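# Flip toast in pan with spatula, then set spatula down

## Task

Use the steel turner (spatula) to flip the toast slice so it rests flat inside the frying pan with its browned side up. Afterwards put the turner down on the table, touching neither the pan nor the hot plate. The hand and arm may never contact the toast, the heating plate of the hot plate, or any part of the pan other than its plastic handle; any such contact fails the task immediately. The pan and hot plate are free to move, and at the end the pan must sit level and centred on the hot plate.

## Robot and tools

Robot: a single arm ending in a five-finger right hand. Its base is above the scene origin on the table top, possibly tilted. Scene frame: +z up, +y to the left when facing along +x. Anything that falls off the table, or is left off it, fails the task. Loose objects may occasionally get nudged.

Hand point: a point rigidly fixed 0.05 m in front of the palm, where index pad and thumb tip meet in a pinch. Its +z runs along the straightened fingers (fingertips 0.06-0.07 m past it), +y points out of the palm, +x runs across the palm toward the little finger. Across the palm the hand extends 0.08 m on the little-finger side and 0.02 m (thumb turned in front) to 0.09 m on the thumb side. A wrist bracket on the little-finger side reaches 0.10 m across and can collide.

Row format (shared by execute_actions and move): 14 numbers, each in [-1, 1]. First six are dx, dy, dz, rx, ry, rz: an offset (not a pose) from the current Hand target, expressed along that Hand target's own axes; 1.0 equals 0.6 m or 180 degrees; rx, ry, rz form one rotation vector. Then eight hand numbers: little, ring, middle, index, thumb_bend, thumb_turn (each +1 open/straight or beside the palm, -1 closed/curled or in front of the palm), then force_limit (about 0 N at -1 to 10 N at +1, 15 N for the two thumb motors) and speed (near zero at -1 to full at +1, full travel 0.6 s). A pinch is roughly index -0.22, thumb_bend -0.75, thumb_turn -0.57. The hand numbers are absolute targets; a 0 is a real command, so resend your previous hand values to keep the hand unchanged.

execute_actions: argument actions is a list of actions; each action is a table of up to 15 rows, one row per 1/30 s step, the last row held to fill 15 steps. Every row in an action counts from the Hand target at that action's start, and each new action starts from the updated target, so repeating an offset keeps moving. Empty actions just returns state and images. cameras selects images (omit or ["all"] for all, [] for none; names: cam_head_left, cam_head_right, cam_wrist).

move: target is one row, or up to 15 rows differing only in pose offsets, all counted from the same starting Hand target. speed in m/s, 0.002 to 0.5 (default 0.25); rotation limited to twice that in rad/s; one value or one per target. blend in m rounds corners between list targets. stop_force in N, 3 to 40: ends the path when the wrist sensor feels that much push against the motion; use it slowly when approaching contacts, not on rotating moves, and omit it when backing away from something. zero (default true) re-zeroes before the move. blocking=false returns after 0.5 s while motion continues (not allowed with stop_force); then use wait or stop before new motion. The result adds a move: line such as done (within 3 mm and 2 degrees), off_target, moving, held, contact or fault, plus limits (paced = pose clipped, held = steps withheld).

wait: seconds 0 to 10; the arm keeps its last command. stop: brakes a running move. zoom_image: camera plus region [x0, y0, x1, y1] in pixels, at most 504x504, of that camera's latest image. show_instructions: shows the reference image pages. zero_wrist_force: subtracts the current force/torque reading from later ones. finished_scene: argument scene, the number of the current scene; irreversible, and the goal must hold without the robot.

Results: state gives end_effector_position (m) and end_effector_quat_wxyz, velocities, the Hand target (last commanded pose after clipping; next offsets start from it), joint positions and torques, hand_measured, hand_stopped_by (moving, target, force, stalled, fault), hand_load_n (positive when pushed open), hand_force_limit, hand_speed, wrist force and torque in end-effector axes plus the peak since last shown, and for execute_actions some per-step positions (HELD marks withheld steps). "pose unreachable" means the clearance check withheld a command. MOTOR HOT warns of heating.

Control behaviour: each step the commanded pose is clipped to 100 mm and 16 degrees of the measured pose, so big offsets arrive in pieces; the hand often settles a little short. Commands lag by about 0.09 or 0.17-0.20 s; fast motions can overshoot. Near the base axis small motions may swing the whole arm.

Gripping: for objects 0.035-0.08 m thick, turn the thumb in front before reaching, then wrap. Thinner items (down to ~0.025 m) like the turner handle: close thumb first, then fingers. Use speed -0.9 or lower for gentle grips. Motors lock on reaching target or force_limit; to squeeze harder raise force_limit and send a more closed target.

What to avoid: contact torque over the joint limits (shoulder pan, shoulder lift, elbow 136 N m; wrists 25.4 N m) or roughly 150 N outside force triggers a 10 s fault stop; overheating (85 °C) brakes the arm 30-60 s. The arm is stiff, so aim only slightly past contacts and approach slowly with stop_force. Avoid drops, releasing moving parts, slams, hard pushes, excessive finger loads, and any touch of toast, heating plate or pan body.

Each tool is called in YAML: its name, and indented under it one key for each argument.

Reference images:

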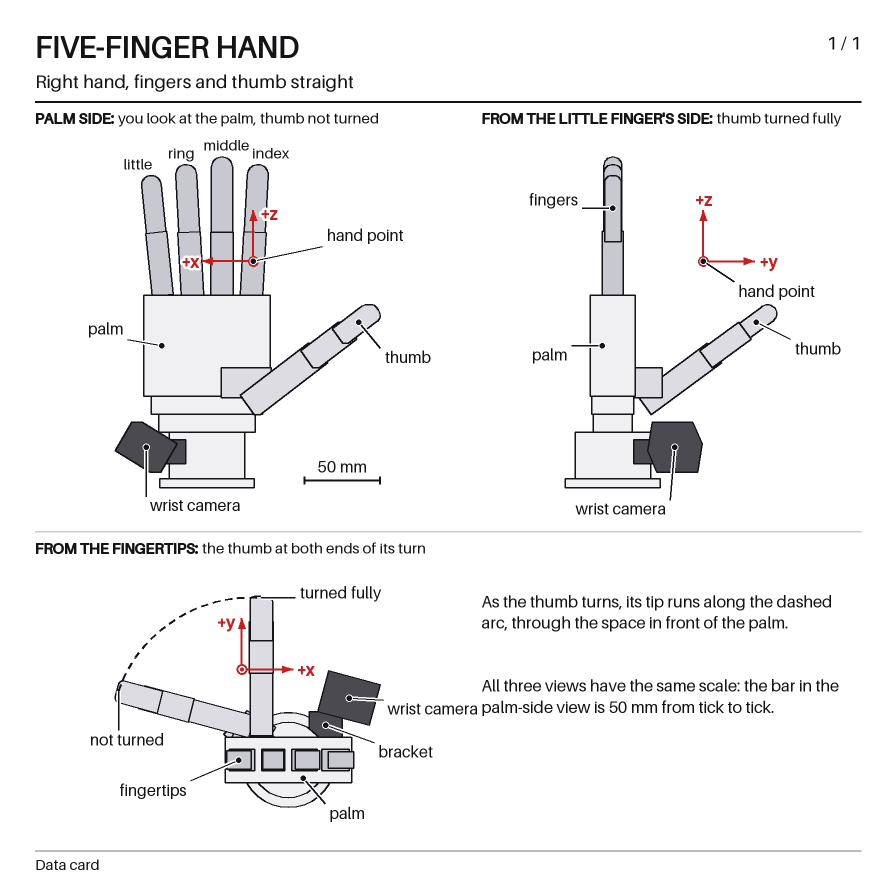

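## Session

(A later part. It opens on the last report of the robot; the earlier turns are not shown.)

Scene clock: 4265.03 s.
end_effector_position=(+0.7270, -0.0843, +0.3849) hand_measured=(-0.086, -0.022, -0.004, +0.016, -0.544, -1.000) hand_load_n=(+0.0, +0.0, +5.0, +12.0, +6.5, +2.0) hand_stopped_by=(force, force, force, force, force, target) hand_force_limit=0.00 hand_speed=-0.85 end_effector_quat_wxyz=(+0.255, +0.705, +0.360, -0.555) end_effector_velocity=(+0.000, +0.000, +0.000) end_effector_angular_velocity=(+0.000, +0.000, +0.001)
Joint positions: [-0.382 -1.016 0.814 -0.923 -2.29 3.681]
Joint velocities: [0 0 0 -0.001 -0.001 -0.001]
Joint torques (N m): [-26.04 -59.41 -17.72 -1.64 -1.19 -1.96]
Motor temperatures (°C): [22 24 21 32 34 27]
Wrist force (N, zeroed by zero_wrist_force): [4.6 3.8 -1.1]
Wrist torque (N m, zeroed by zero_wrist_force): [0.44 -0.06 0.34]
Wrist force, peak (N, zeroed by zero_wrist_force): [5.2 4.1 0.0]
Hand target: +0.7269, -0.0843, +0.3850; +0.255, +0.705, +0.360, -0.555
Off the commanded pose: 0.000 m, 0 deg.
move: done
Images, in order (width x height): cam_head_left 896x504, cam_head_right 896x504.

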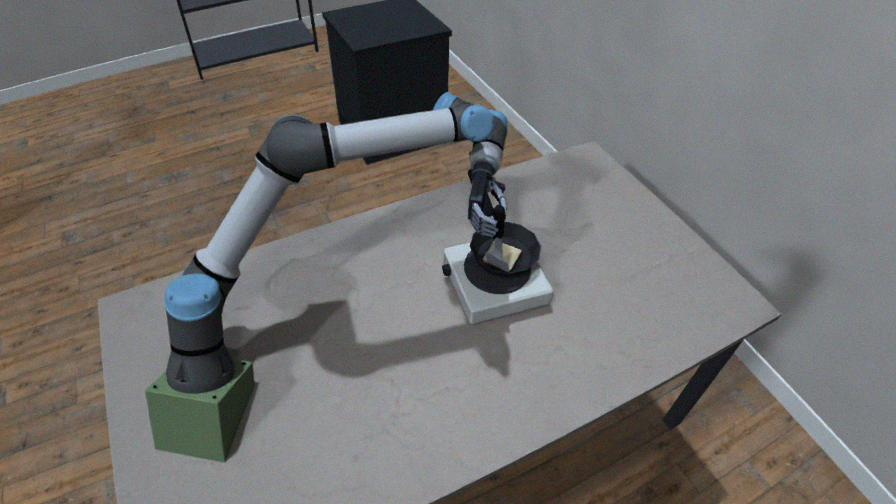

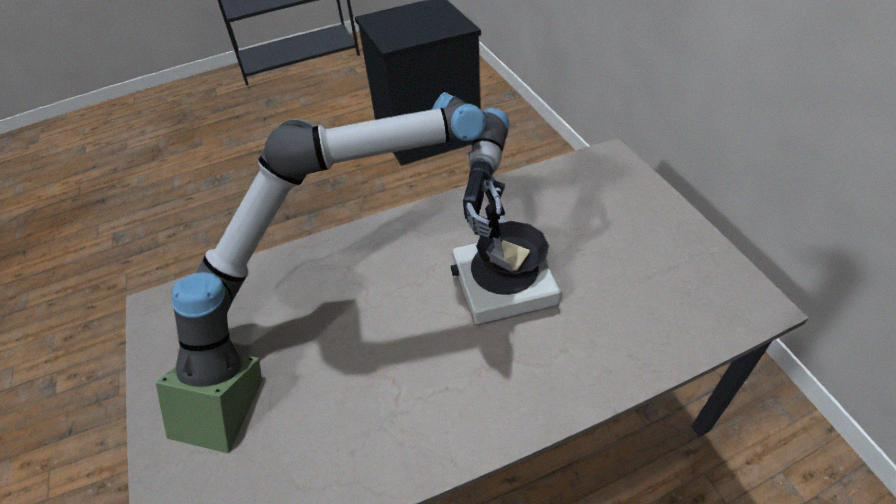

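wait:
  seconds: 0
  cameras: ["cam_wrist"]

zoom_image:
  camera: "cam_wrist"
  region: [300, 100, 700, 400]

Scene clock: 4270.03 s.
end_effector_position=(+0.7269, -0.0843, +0.3850) hand_measured=(-0.086, -0.022, -0.004, +0.016, -0.544, -1.000) hand_load_n=(+0.0, +0.0, +5.0, +11.5, +7.0, +2.0) hand_stopped_by=(force, force, force, force, force, target) hand_force_limit=0.00 hand_speed=-0.85 end_effector_quat_wxyz=(+0.255, +0.705, +0.360, -0.555) end_effector_velocity=(+0.000, -0.001, +0.000) end_effector_angular_velocity=(-0.001, -0.001, -0.002)
Joint positions: [-0.382 -1.016 0.814 -0.923 -2.29 3.681]
Joint velocities: [-0.001 0 0.001 0 0 0.001]
Joint torques (N m): [-25.2 -59.97 -25.97 1.28 -3.08 -1.98]
Motor temperatures (°C): [22 24 21 32 34 27]
Wrist force (N, zeroed by zero_wrist_force): [5.6 4.2 -1.2]
Wrist torque (N m, zeroed by zero_wrist_force): [0.46 -0.06 0.35]
Wrist force, peak (N, zeroed by zero_wrist_force): [5.8 4.1 -1.2]
Hand target: +0.7269, -0.0843, +0.3850; +0.255, +0.705, +0.360, -0.555
Off the commanded pose: 0.000 m, 0 deg.
camera_calibration:
cam_wrist: T_world_to_cam=[[0.798197, -0.512237, -0.31701, -0.507477], [0.425173, 0.106253, 0.898854, -0.645825], [-0.426743, -0.852246, 0.3026, 0.235387], [0, 0, 0, 1]] pos_world=[0.780104, 0.00927934, 0.348399]
Images, in order (width x height): cam_wrist 896x504.

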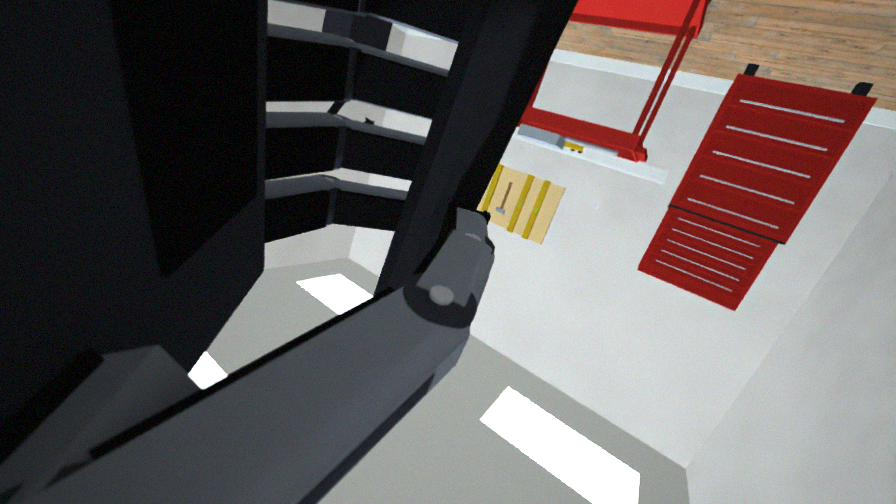

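Scaled by 1.260.

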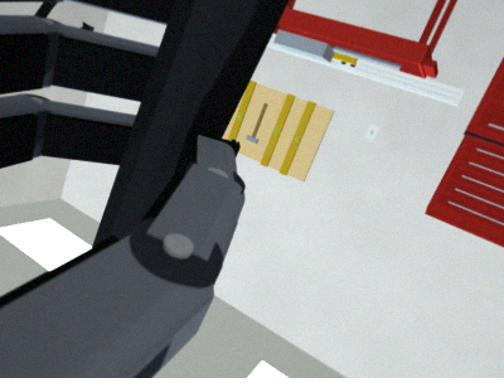

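move:
  target: [0.0502,0.0051,0.0049,0,0,0,-1,-1,-1,-1,-1,-1,0,-0.85]
  speed: 0.02
  stop_force: 3
  cameras: ["cam_head_left","cam_head_right"]

zoom_image:
  camera: "cam_head_right"
  region: [480, 220, 540, 280]

zoom_image:
  camera: "cam_head_left"
  region: [475, 220, 535, 280]

Scene clock: 4282.73 s.
end_effector_position=(+0.7314, -0.0817, +0.3551) hand_measured=(-0.086, -0.022, -0.004, +0.016, -0.544, -1.000) hand_load_n=(+0.0, +0.0, +3.5, +16.0, +8.0, +7.0) hand_stopped_by=(force, force, force, force, force, target) hand_force_limit=0.00 hand_speed=-0.85 end_effector_quat_wxyz=(+0.255, +0.705, +0.360, -0.555) end_effector_velocity=(+0.000, +0.000, +0.000) end_effector_angular_velocity=(-0.001, -0.002, -0.001)
Joint positions: [-0.359 -0.99 0.83 -0.948 -2.28 3.708]
Joint velocities: [0 0 0.001 -0.001 0 0.002]
Joint torques (N m): [-25.57 -60.98 -25.89 1.62 -2.9 -1.98]
Motor temperatures (°C): [22 24 21 32 34 27]
Wrist force (N, zeroed by zero_wrist_force): [4.8 3.7 -2.0]
Wrist torque (N m, zeroed by zero_wrist_force): [0.37 0.16 0.37]
Wrist force, peak (N, zeroed by zero_wrist_force): [5.8 4.3 -1.3]
Hand target: +0.7314, -0.0817, +0.3551; +0.255, +0.705, +0.360, -0.555
Off the commanded pose: 0.000 m, 0 deg.
move: done
Images, in order (width x height): cam_head_left 896x504, cam_head_right 896x504.

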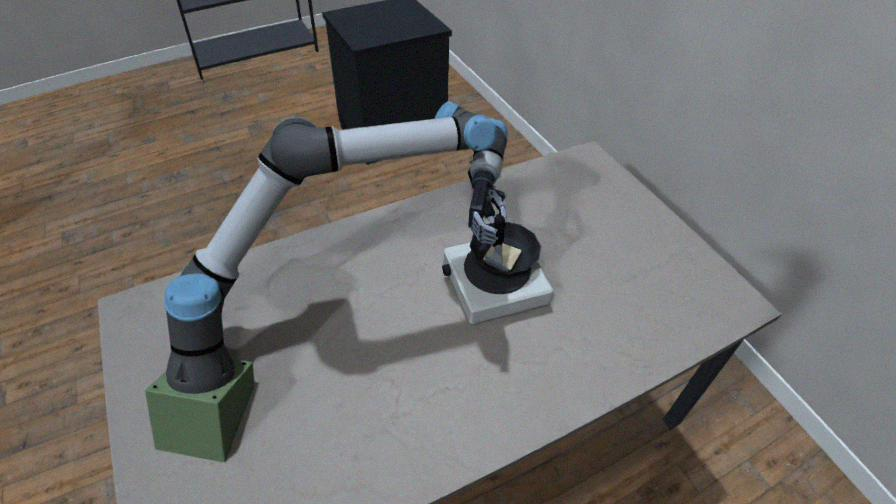

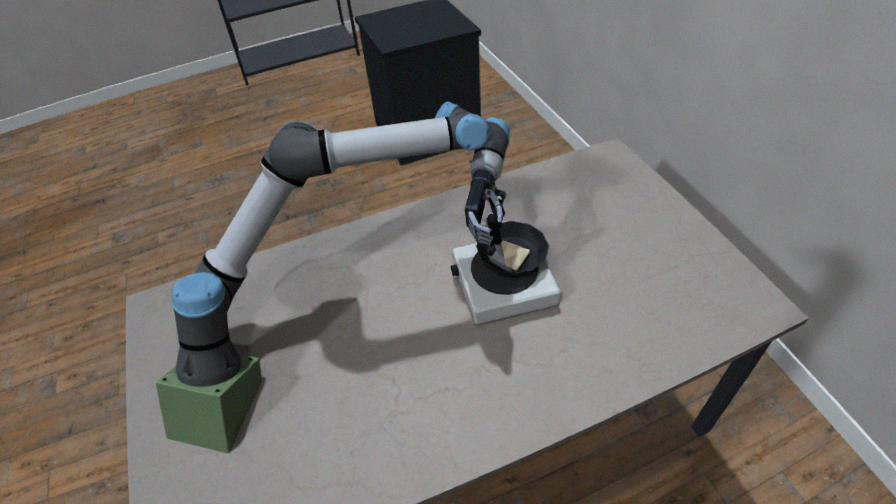

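Scaled by 8.400.

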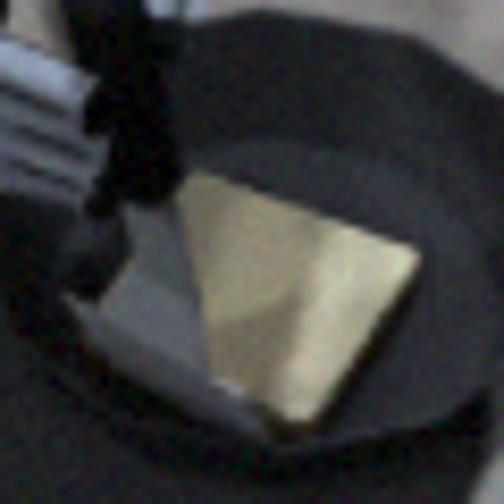

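Scaled by 8.400.

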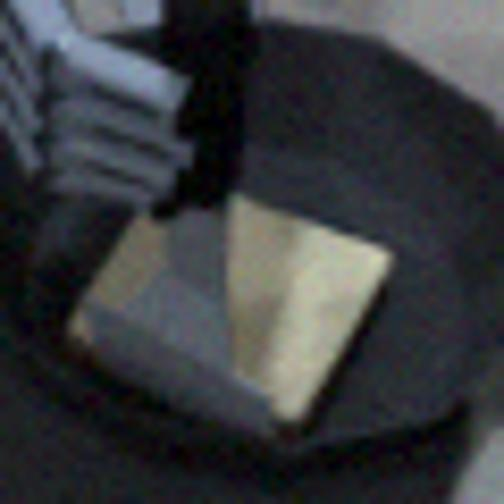

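move:
  target: [-0.029,0.0,-0.008,0,0,0,-1,-1,-1,-1,-1,-1,0,-0.85]
  speed: 0.05
  cameras: ["cam_head_left","cam_head_right"]

zoom_image:
  camera: "cam_head_right"
  region: [480, 220, 540, 280]

zoom_image:
  camera: "cam_head_left"
  region: [475, 220, 535, 280]

Scene clock: 4288.70 s.
end_effector_position=(+0.7320, -0.0820, +0.3733) hand_measured=(-0.084, -0.022, -0.004, +0.016, -0.544, -1.000) hand_load_n=(+5.0, +0.0, +5.0, +8.0, +11.0, +0.0) hand_stopped_by=(force, force, force, force, force, target) hand_force_limit=0.00 hand_speed=-0.85 end_effector_quat_wxyz=(+0.255, +0.705, +0.360, -0.555) end_effector_velocity=(+0.000, +0.000, -0.002) end_effector_angular_velocity=(+0.000, +0.003, +0.001)
Joint positions: [-0.371 -0.995 0.799 -0.92 -2.285 3.695]
Joint velocities: [0.001 0 0.005 -0.003 -0.001 0]
Joint torques (N m): [-10.24 -45.77 -15.85 -3.42 -0.91 1.83]
Motor temperatures (°C): [22 24 21 32 34 27]
Wrist force (N, zeroed by zero_wrist_force): [5.2 4.0 0.1]
Wrist torque (N m, zeroed by zero_wrist_force): [0.49 -0.41 0.36]
Wrist force, peak (N, zeroed by zero_wrist_force): [5.8 3.8 -1.9]
Hand target: +0.7321, -0.0819, +0.3731; +0.255, +0.705, +0.360, -0.555
Off the commanded pose: 0.000 m, 0 deg.
move: done
Images, in order (width x height): cam_head_left 896x504, cam_head_right 896x504.

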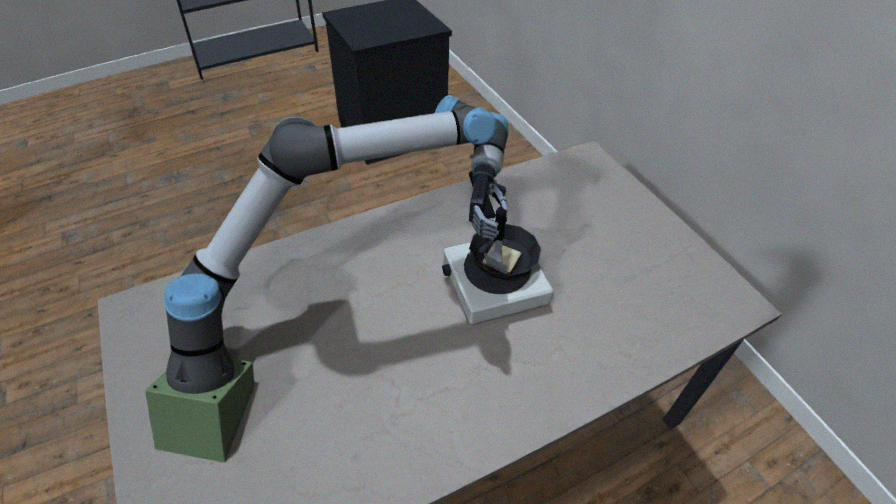

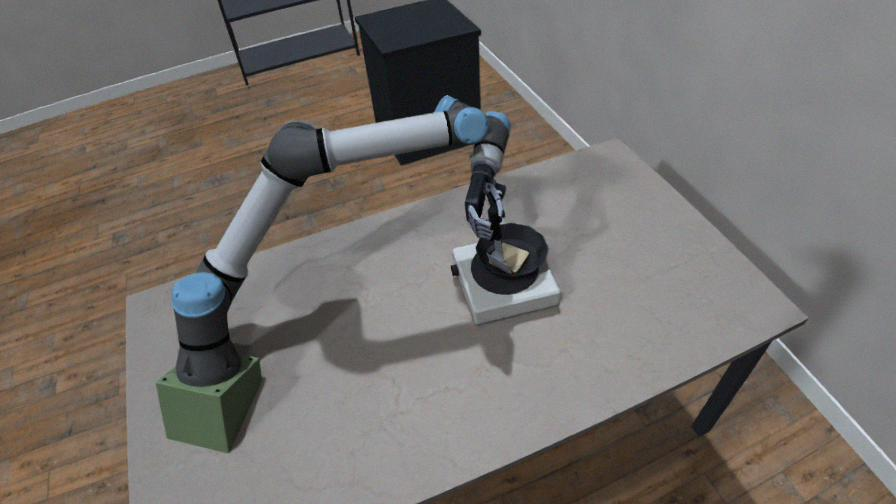

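Scaled by 8.400.

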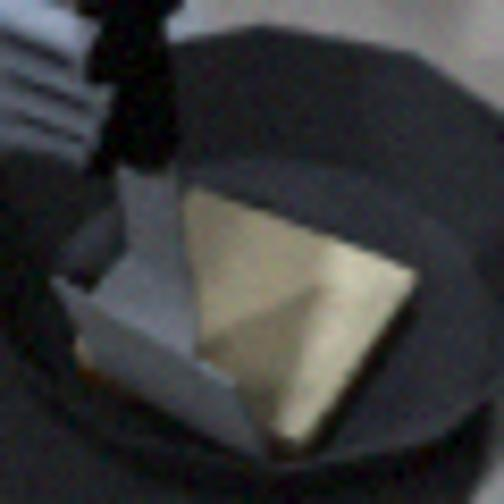

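Scaled by 8.400.

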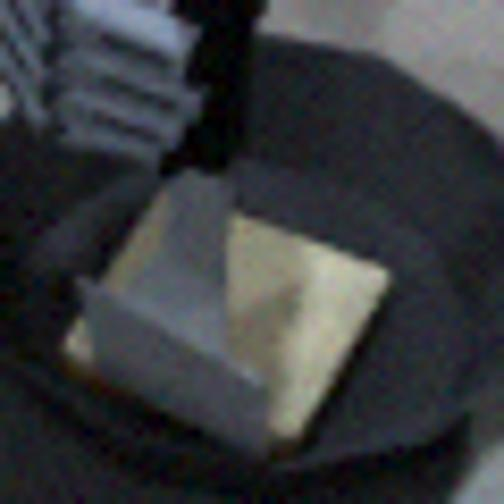

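move:
  target: [0.0165,0.014,-0.0455,0,0,0,-1,-1,-1,-1,-1,-1,0,-0.85]
  speed: 0.03
  stop_force: 6
  cameras: ["cam_head_left","cam_head_right"]

zoom_image:
  camera: "cam_head_right"
  region: [480, 220, 540, 280]

zoom_image:
  camera: "cam_head_left"
  region: [475, 220, 535, 280]

Scene clock: 4295.43 s.
end_effector_position=(+0.7563, -0.0641, +0.3701) hand_measured=(-0.084, -0.022, -0.004, +0.016, -0.544, -1.000) hand_load_n=(+5.0, +0.5, +5.0, +7.5, +11.0, +0.5) hand_stopped_by=(force, force, force, force, force, target) hand_force_limit=0.00 hand_speed=-0.85 end_effector_quat_wxyz=(+0.255, +0.705, +0.360, -0.555) end_effector_velocity=(+0.000, +0.000, +0.000) end_effector_angular_velocity=(+0.001, +0.001, +0.000)
Joint positions: [-0.342 -0.899 0.607 -0.802 -2.272 3.729]
Joint velocities: [0 0 0 0 0.001 -0.002]
Joint torques (N m): [-26.44 -64.8 -26.41 -2.87 -2.69 -2.11]
Motor temperatures (°C): [22 24 21 32 34 27]
Wrist force (N, zeroed by zero_wrist_force): [5.3 3.7 -0.3]
Wrist torque (N m, zeroed by zero_wrist_force): [0.43 -0.39 0.37]
Wrist force, peak (N, zeroed by zero_wrist_force): [5.7 4.1 -0.2]
Hand target: +0.7563, -0.0641, +0.3701; +0.255, +0.705, +0.360, -0.555
Off the commanded pose: 0.000 m, 0 deg.
move: done
Images, in order (width x height): cam_head_left 896x504, cam_head_right 896x504.

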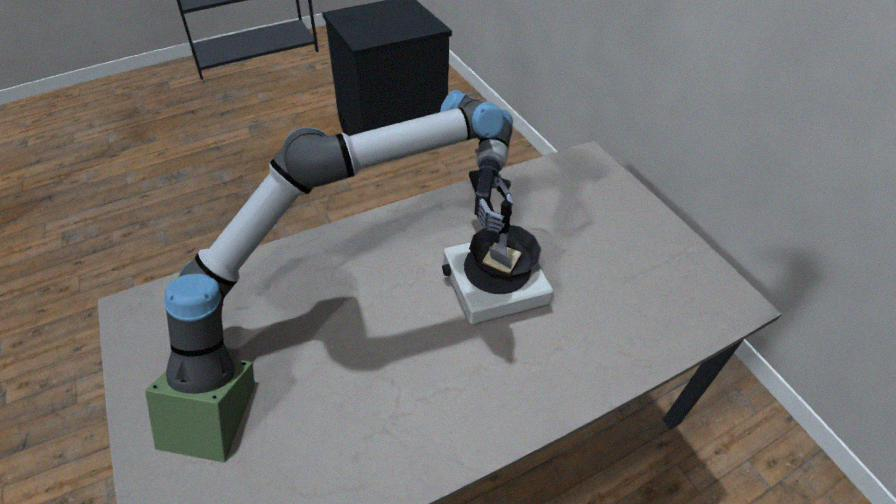

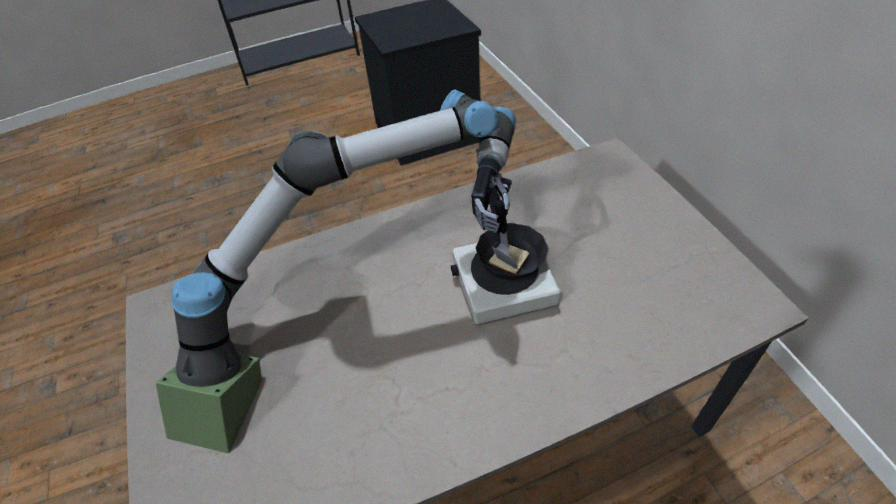

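Scaled by 8.400.

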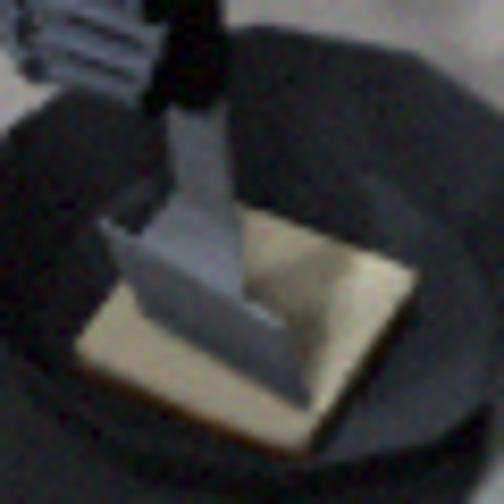

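Scaled by 8.400.

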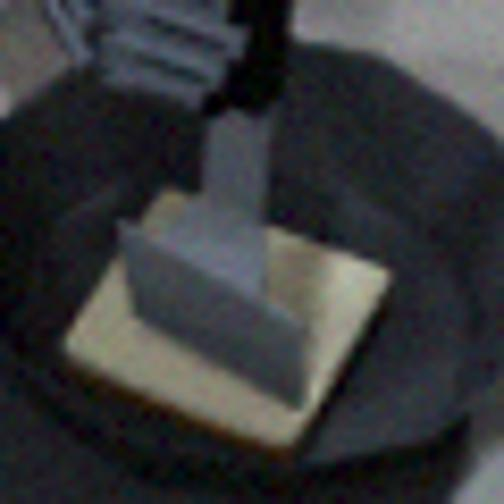

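move:
  target: [0.0322,0.0019,0.0085,0,0,0,-1,-1,-1,-1,-1,-1,0,-0.85]
  speed: 0.01
  stop_force: 3
  cameras: ["cam_head_right"]

zoom_image:
  camera: "cam_head_right"
  region: [480, 220, 540, 280]

Scene clock: 4300.20 s.
end_effector_position=(+0.7564, -0.0642, +0.3621) hand_measured=(-0.084, -0.022, -0.004, +0.016, -0.544, -1.000) hand_load_n=(+4.5, +0.0, +5.0, +8.5, +10.0, +1.0) hand_stopped_by=(force, force, force, force, force, target) hand_force_limit=0.00 hand_speed=-0.85 end_effector_quat_wxyz=(+0.255, +0.705, +0.360, -0.555) end_effector_velocity=(+0.000, +0.000, +0.000) end_effector_angular_velocity=(+0.000, +0.000, -0.001)
Joint positions: [-0.337 -0.897 0.622 -0.815 -2.27 3.734]
Joint velocities: [0 0 -0.001 0.001 0 0]
Joint torques (N m): [-24.92 -62.02 -25.52 1.09 -2.28 -2.34]
Motor temperatures (°C): [22 24 21 32 34 27]
Wrist force (N, zeroed by zero_wrist_force): [2.1 3.5 -0.4]
Wrist torque (N m, zeroed by zero_wrist_force): [0.45 -0.35 0.36]
Wrist force, peak (N, zeroed by zero_wrist_force): [5.4 4.0 -0.7]
Hand target: +0.7564, -0.0642, +0.3621; +0.255, +0.705, +0.360, -0.555
Off the commanded pose: 0.012 m, 0 deg.
move: contact
Images, in order (width x height): cam_head_right 896x504.

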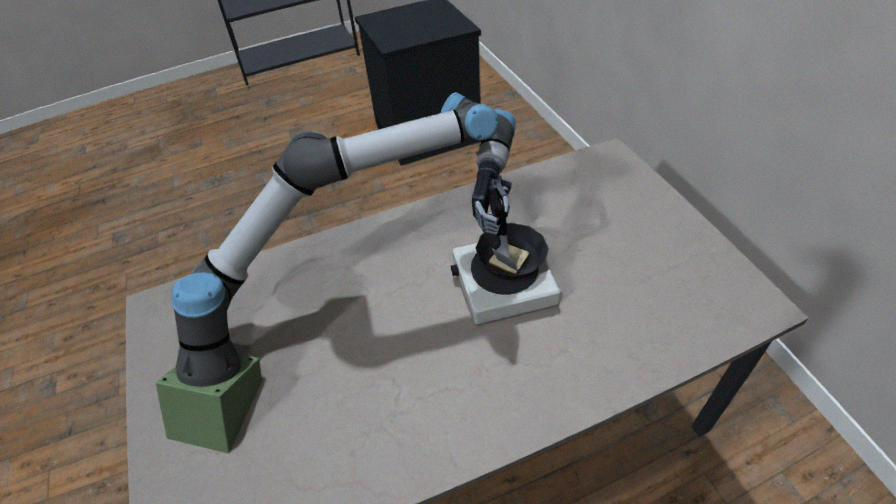

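Scaled by 8.400.

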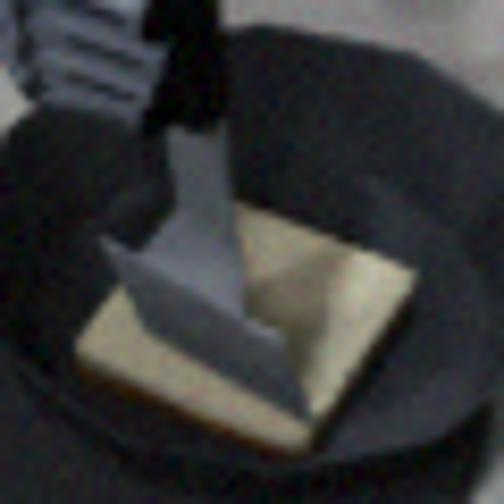

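move:
  target: [-0.06,0,0,0,0,0,-1,-1,-1,-1,-1,-1,0,-0.85]
  speed: 0.1
  cameras: ["cam_head_right","cam_head_left"]

zoom_image:
  camera: "cam_head_right"
  region: [465, 205, 555, 295]

zoom_image:
  camera: "cam_head_left"
  region: [460, 205, 550, 295]

Scene clock: 4304.93 s.
end_effector_position=(+0.7518, -0.0723, +0.3972) hand_measured=(-0.084, -0.022, -0.004, +0.016, -0.544, -1.000) hand_load_n=(+5.0, +0.5, +5.0, +8.0, +11.0, +0.0) hand_stopped_by=(force, force, force, force, force, target) hand_force_limit=0.00 hand_speed=-0.85 end_effector_quat_wxyz=(+0.255, +0.705, +0.360, -0.555) end_effector_velocity=(+0.000, +0.001, -0.004) end_effector_angular_velocity=(+0.000, -0.001, -0.002)
Joint positions: [-0.369 -0.923 0.601 -0.792 -2.285 3.697]
Joint velocities: [0.004 0.003 0.003 -0.001 0.003 0.006]
Joint torques (N m): [-15.11 -37.81 -12.42 -2.94 -0.26 2.49]
Motor temperatures (°C): [22 24 21 32 34 27]
Wrist force (N, zeroed by zero_wrist_force): [5.2 4.0 -0.4]
Wrist torque (N m, zeroed by zero_wrist_force): [0.50 -0.39 0.34]
Wrist force, peak (N, zeroed by zero_wrist_force): [5.9 4.0 -0.4]
Hand target: +0.7519, -0.0723, +0.3969; +0.255, +0.705, +0.360, -0.555
Off the commanded pose: 0.000 m, 0 deg.
move: done
Images, in order (width x height): cam_head_left 896x504, cam_head_right 896x504.

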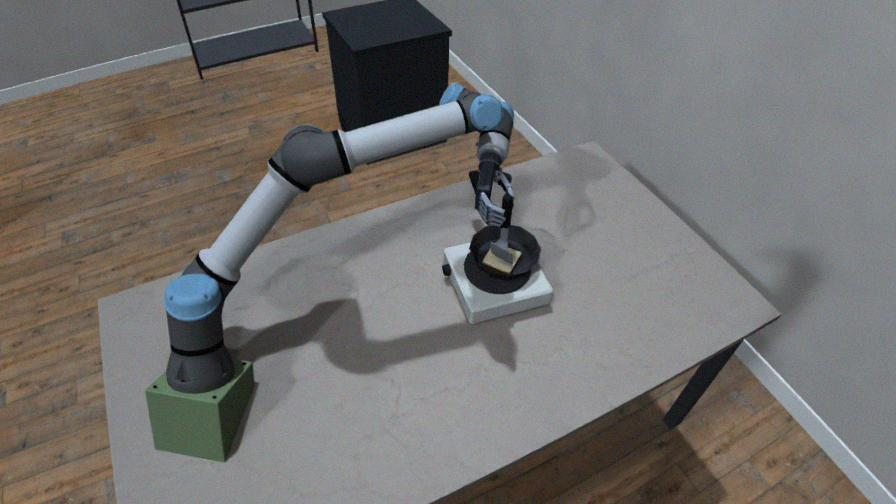

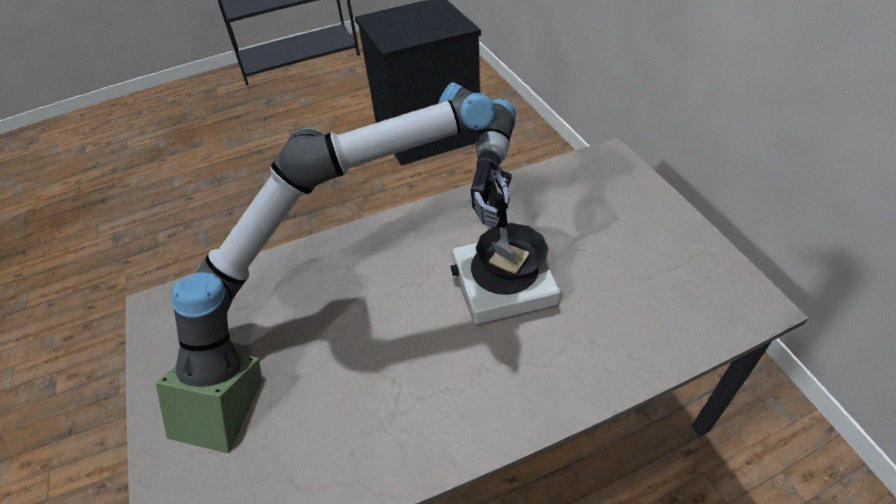

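Scaled by 5.600.

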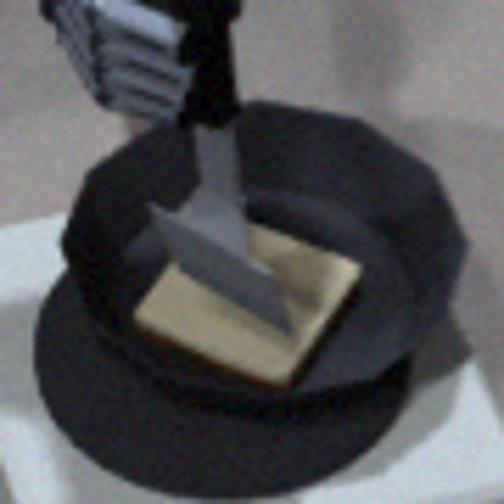

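Scaled by 5.600.

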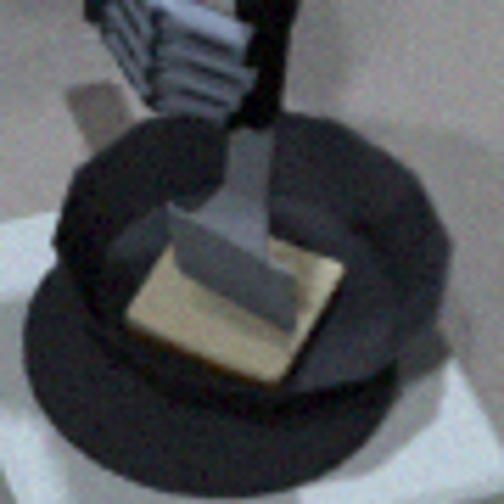

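move:
  target: [0.0298,-0.012,0.0336,0,0,0,-1,-1,-1,-1,-1,-1,0,-0.85]
  speed: 0.06
  cameras: []

move:
  target: [0.045,0.0027,0.0119,0,0,0,-1,-1,-1,-1,-1,-1,0,-0.85]
  speed: 0.01
  stop_force: 3
  cameras: ["cam_head_left","cam_head_right"]

zoom_image:
  camera: "cam_head_right"
  region: [480, 220, 540, 280]

zoom_image:
  camera: "cam_head_left"
  region: [475, 220, 535, 280]

Scene clock: 4310.73 s.
end_effector_position=(+0.7364, -0.0791, +0.3750) hand_measured=(-0.084, -0.022, -0.004, +0.016, -0.544, -1.000) hand_load_n=(+5.0, +0.0, +5.0, +7.5, +11.0, +0.5) hand_stopped_by=(force, force, force, force, force, target) hand_force_limit=0.00 hand_speed=-0.85 end_effector_quat_wxyz=(+0.255, +0.705, +0.360, -0.555) end_effector_velocity=(+0.000, +0.000, -0.001) end_effector_angular_velocity=(+0.001, +0.003, +0.001)
Joint positions: [-0.367 -0.98 0.765 -0.898 -2.284 3.699]
Joint velocities: [0 0.001 0.001 -0.002 -0.001 -0.002]
Joint torques (N m): [-15.09 -38.54 -13.45 0.24 -2.73 -2.14]
Motor temperatures (°C): [22 24 21 32 34 27]
Wrist force (N, zeroed by zero_wrist_force): [5.0 4.0 -0.5]
Wrist torque (N m, zeroed by zero_wrist_force): [0.47 -0.33 0.33]
Wrist force, peak (N, zeroed by zero_wrist_force): [5.6 4.1 0.0]
Hand target: +0.7364, -0.0792, +0.3748; +0.255, +0.705, +0.360, -0.555
Off the commanded pose: 0.000 m, 0 deg.
move: done
No camera images: "cameras" was empty.

Scene clock: 4314.43 s.
end_effector_position=(+0.7367, -0.0795, +0.3499) hand_measured=(-0.086, -0.022, -0.004, +0.016, -0.544, -1.000) hand_load_n=(+0.5, +0.0, +5.5, +12.0, +7.0, +3.0) hand_stopped_by=(force, force, force, force, force, target) hand_force_limit=0.00 hand_speed=-0.85 end_effector_quat_wxyz=(+0.255, +0.705, +0.360, -0.555) end_effector_velocity=(+0.000, -0.001, +0.001) end_effector_angular_velocity=(+0.000, -0.001, -0.001)
Joint positions: [-0.352 -0.969 0.803 -0.935 -2.277 3.717]
Joint velocities: [-0.001 0 -0.001 0.001 0 0]
Joint torques (N m): [-24.03 -59.43 -24.77 1.31 -2.12 -2.17]
Motor temperatures (°C): [22 24 21 32 34 27]
Wrist force (N, zeroed by zero_wrist_force): [1.8 3.2 -1.3]
Wrist torque (N m, zeroed by zero_wrist_force): [0.43 -0.07 0.33]
Wrist force, peak (N, zeroed by zero_wrist_force): [5.3 4.0 -0.2]
Hand target: +0.7367, -0.0795, +0.3499; +0.255, +0.705, +0.360, -0.555
Off the commanded pose: 0.003 m, 0 deg.
move: contact
Images, in order (width x height): cam_head_left 896x504, cam_head_right 896x504.

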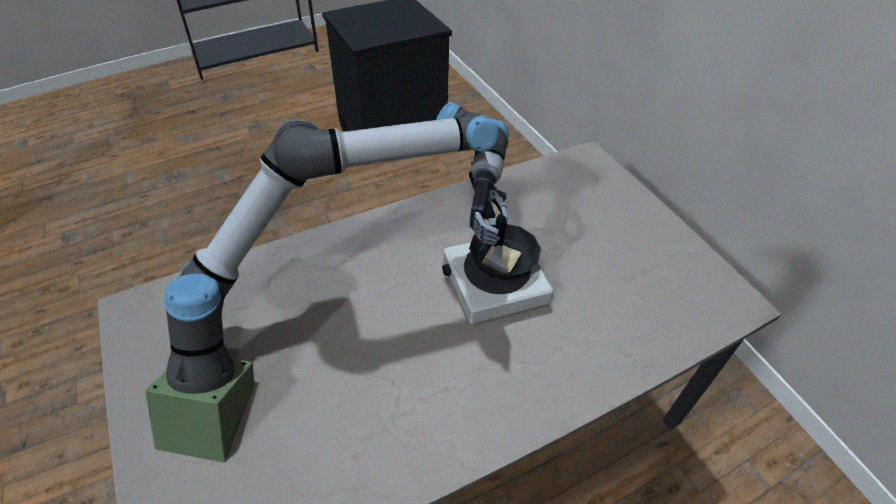

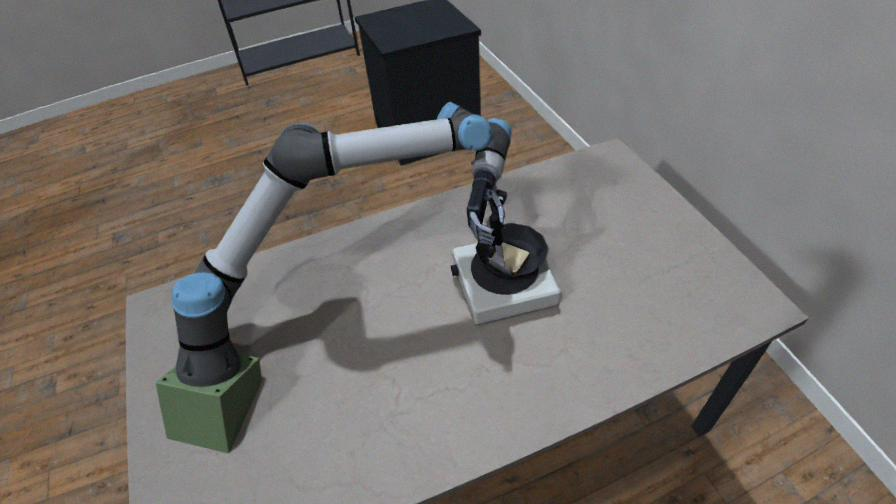

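Scaled by 8.400.

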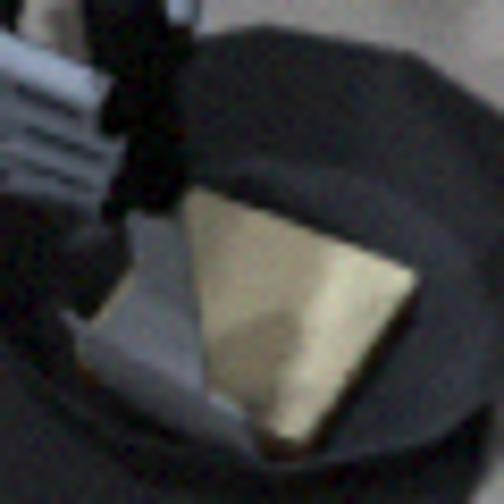

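Scaled by 8.400.

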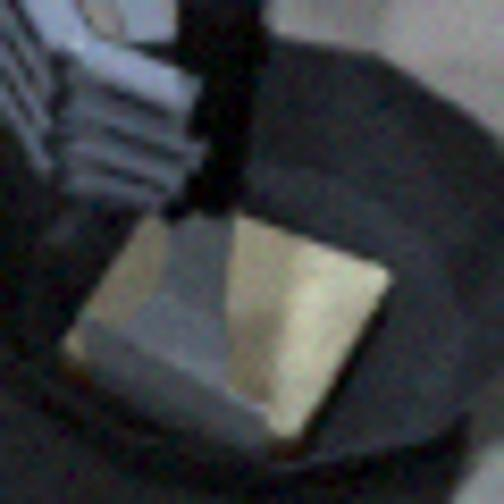

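move:
  target: [0.0154,0.0184,-0.062,0,0,0,-1,-1,-1,-1,-1,-1,0,-0.85]
  speed: 0.03
  stop_force: 8
  cameras: ["cam_head_left","cam_head_right"]

zoom_image:
  camera: "cam_head_right"
  region: [480, 220, 540, 280]

zoom_image:
  camera: "cam_head_left"
  region: [475, 220, 535, 280]

Scene clock: 4318.63 s.
end_effector_position=(+0.7505, -0.0694, +0.3499) hand_measured=(-0.084, -0.020, -0.004, +0.014, -0.542, -1.000) hand_load_n=(+13.0, +6.5, +2.5, +2.0, +17.0, +12.5) hand_stopped_by=(force, force, force, force, force, target) hand_force_limit=0.00 hand_speed=-0.85 end_effector_quat_wxyz=(+0.255, +0.705, +0.360, -0.555) end_effector_velocity=(+0.000, +0.000, +0.000) end_effector_angular_velocity=(-0.001, -0.003, +0.000)
Joint positions: [-0.337 -0.919 0.697 -0.869 -2.27 3.734]
Joint velocities: [0 0 0 -0.002 0.001 0.002]
Joint torques (N m): [-21.64 -35.28 -25.47 0.1 -0.63 -1.2]
Motor temperatures (°C): [22 24 21 32 34 27]
Wrist force (N, zeroed by zero_wrist_force): [-4.7 1.1 1.1]
Wrist torque (N m, zeroed by zero_wrist_force): [0.63 -0.81 -0.07]
Wrist force, peak (N, zeroed by zero_wrist_force): [-18.1 -0.8 1.3]
Hand target: +0.7505, -0.0694, +0.3499; +0.255, +0.705, +0.360, -0.555
Off the commanded pose: 0.023 m, 0 deg.
move: contact
Images, in order (width x height): cam_head_left 896x504, cam_head_right 896x504.

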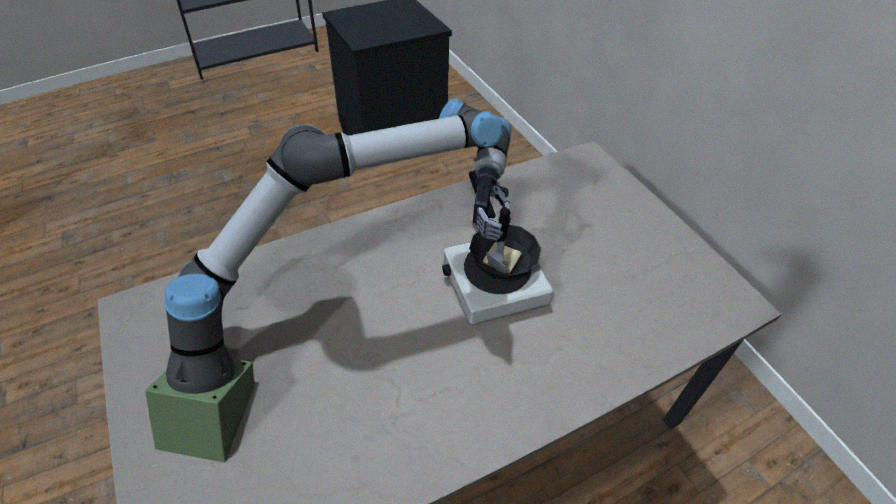

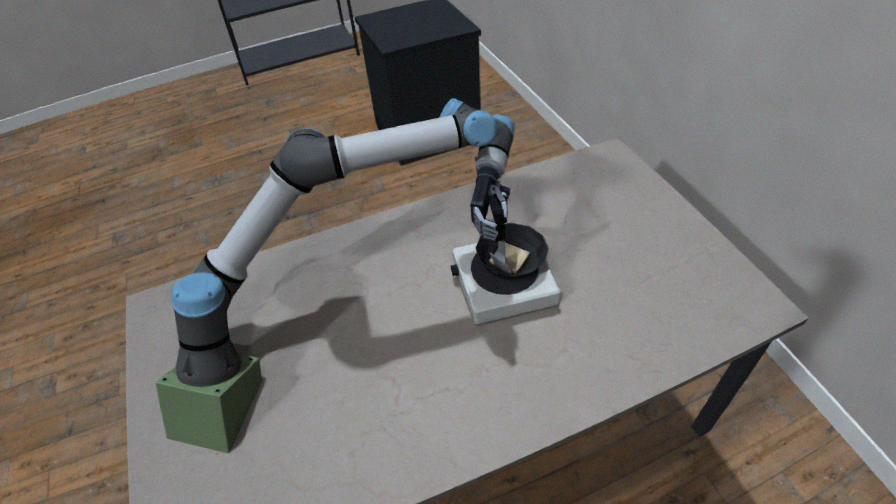

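Scaled by 8.400.

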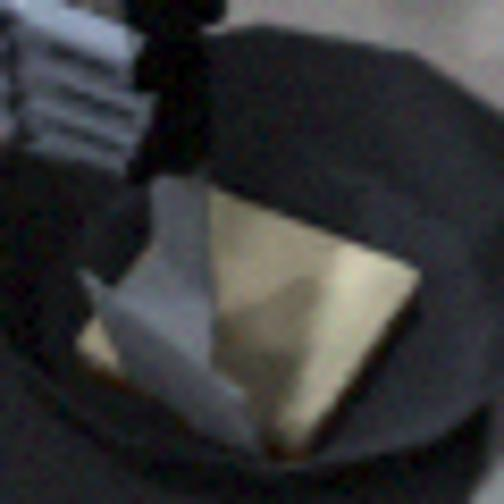

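Scaled by 8.400.

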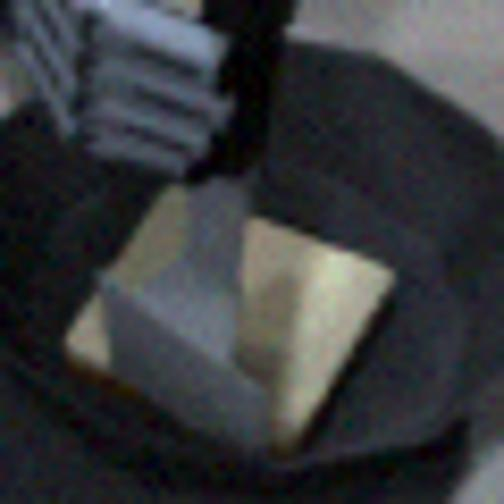

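move:
  target: [-0.0065,0,-0.001,0,0,0,-1,-1,-1,-1,-1,-1,0,-0.85]
  speed: 0.02
  cameras: ["cam_head_left","cam_head_right"]

zoom_image:
  camera: "cam_head_right"
  region: [480, 220, 540, 280]

zoom_image:
  camera: "cam_head_left"
  region: [475, 220, 535, 280]

Scene clock: 4323.20 s.
end_effector_position=(+0.7504, -0.0698, +0.3539) hand_measured=(-0.084, -0.022, -0.004, +0.014, -0.542, -1.000) hand_load_n=(+6.5, +2.5, +4.0, +6.5, +11.5, +7.0) hand_stopped_by=(force, force, force, force, force, target) hand_force_limit=0.00 hand_speed=-0.85 end_effector_quat_wxyz=(+0.255, +0.705, +0.360, -0.555) end_effector_velocity=(+0.000, +0.000, +0.000) end_effector_angular_velocity=(+0.001, +0.000, +0.000)
Joint positions: [-0.34 -0.921 0.692 -0.864 -2.272 3.731]
Joint velocities: [0.001 0 0 0.001 0.001 0]
Joint torques (N m): [-21.38 -60.96 -22.24 0.61 -2.49 -1.47]
Motor temperatures (°C): [22 24 21 32 34 27]
Wrist force (N, zeroed by zero_wrist_force): [5.4 4.9 0.2]
Wrist torque (N m, zeroed by zero_wrist_force): [0.66 -0.43 0.43]
Wrist force, peak (N, zeroed by zero_wrist_force): [5.3 5.0 0.3]
Hand target: +0.7504, -0.0698, +0.3538; +0.255, +0.705, +0.360, -0.555
Off the commanded pose: 0.000 m, 0 deg.
move: done
Images, in order (width x height): cam_head_left 896x504, cam_head_right 896x504.

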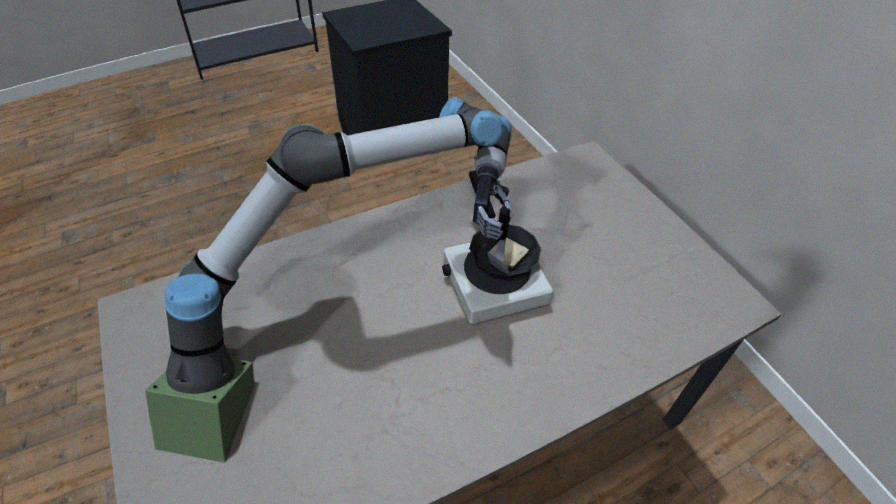

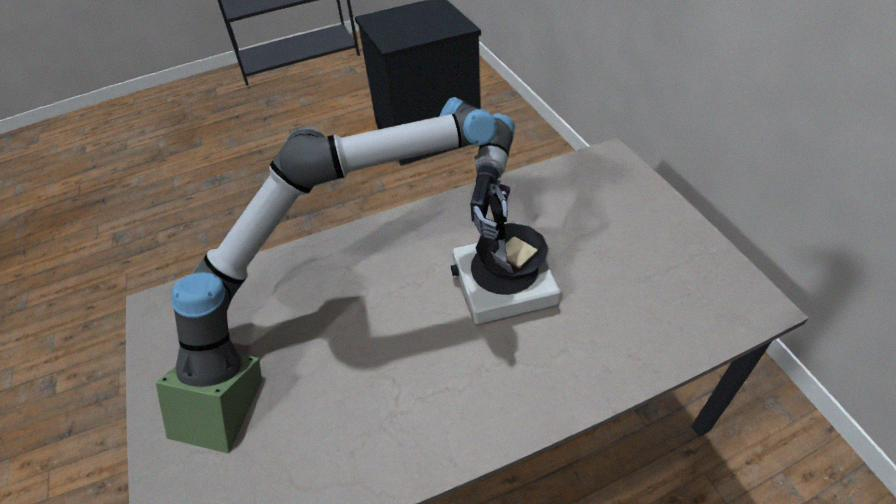

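Scaled by 8.400.

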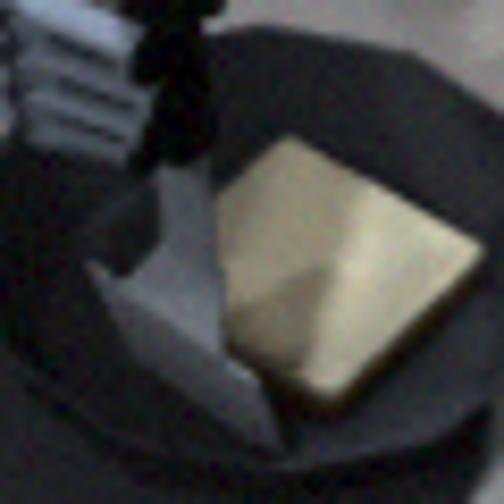

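Scaled by 8.400.

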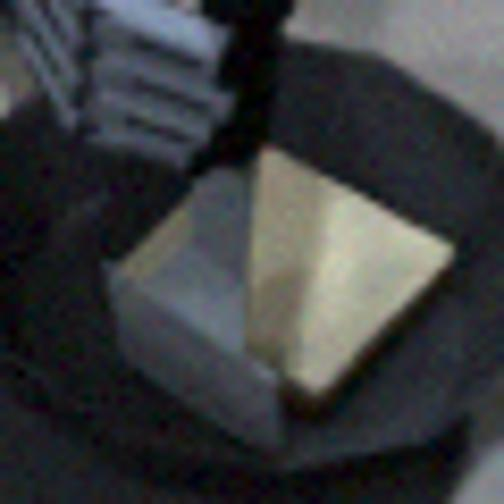

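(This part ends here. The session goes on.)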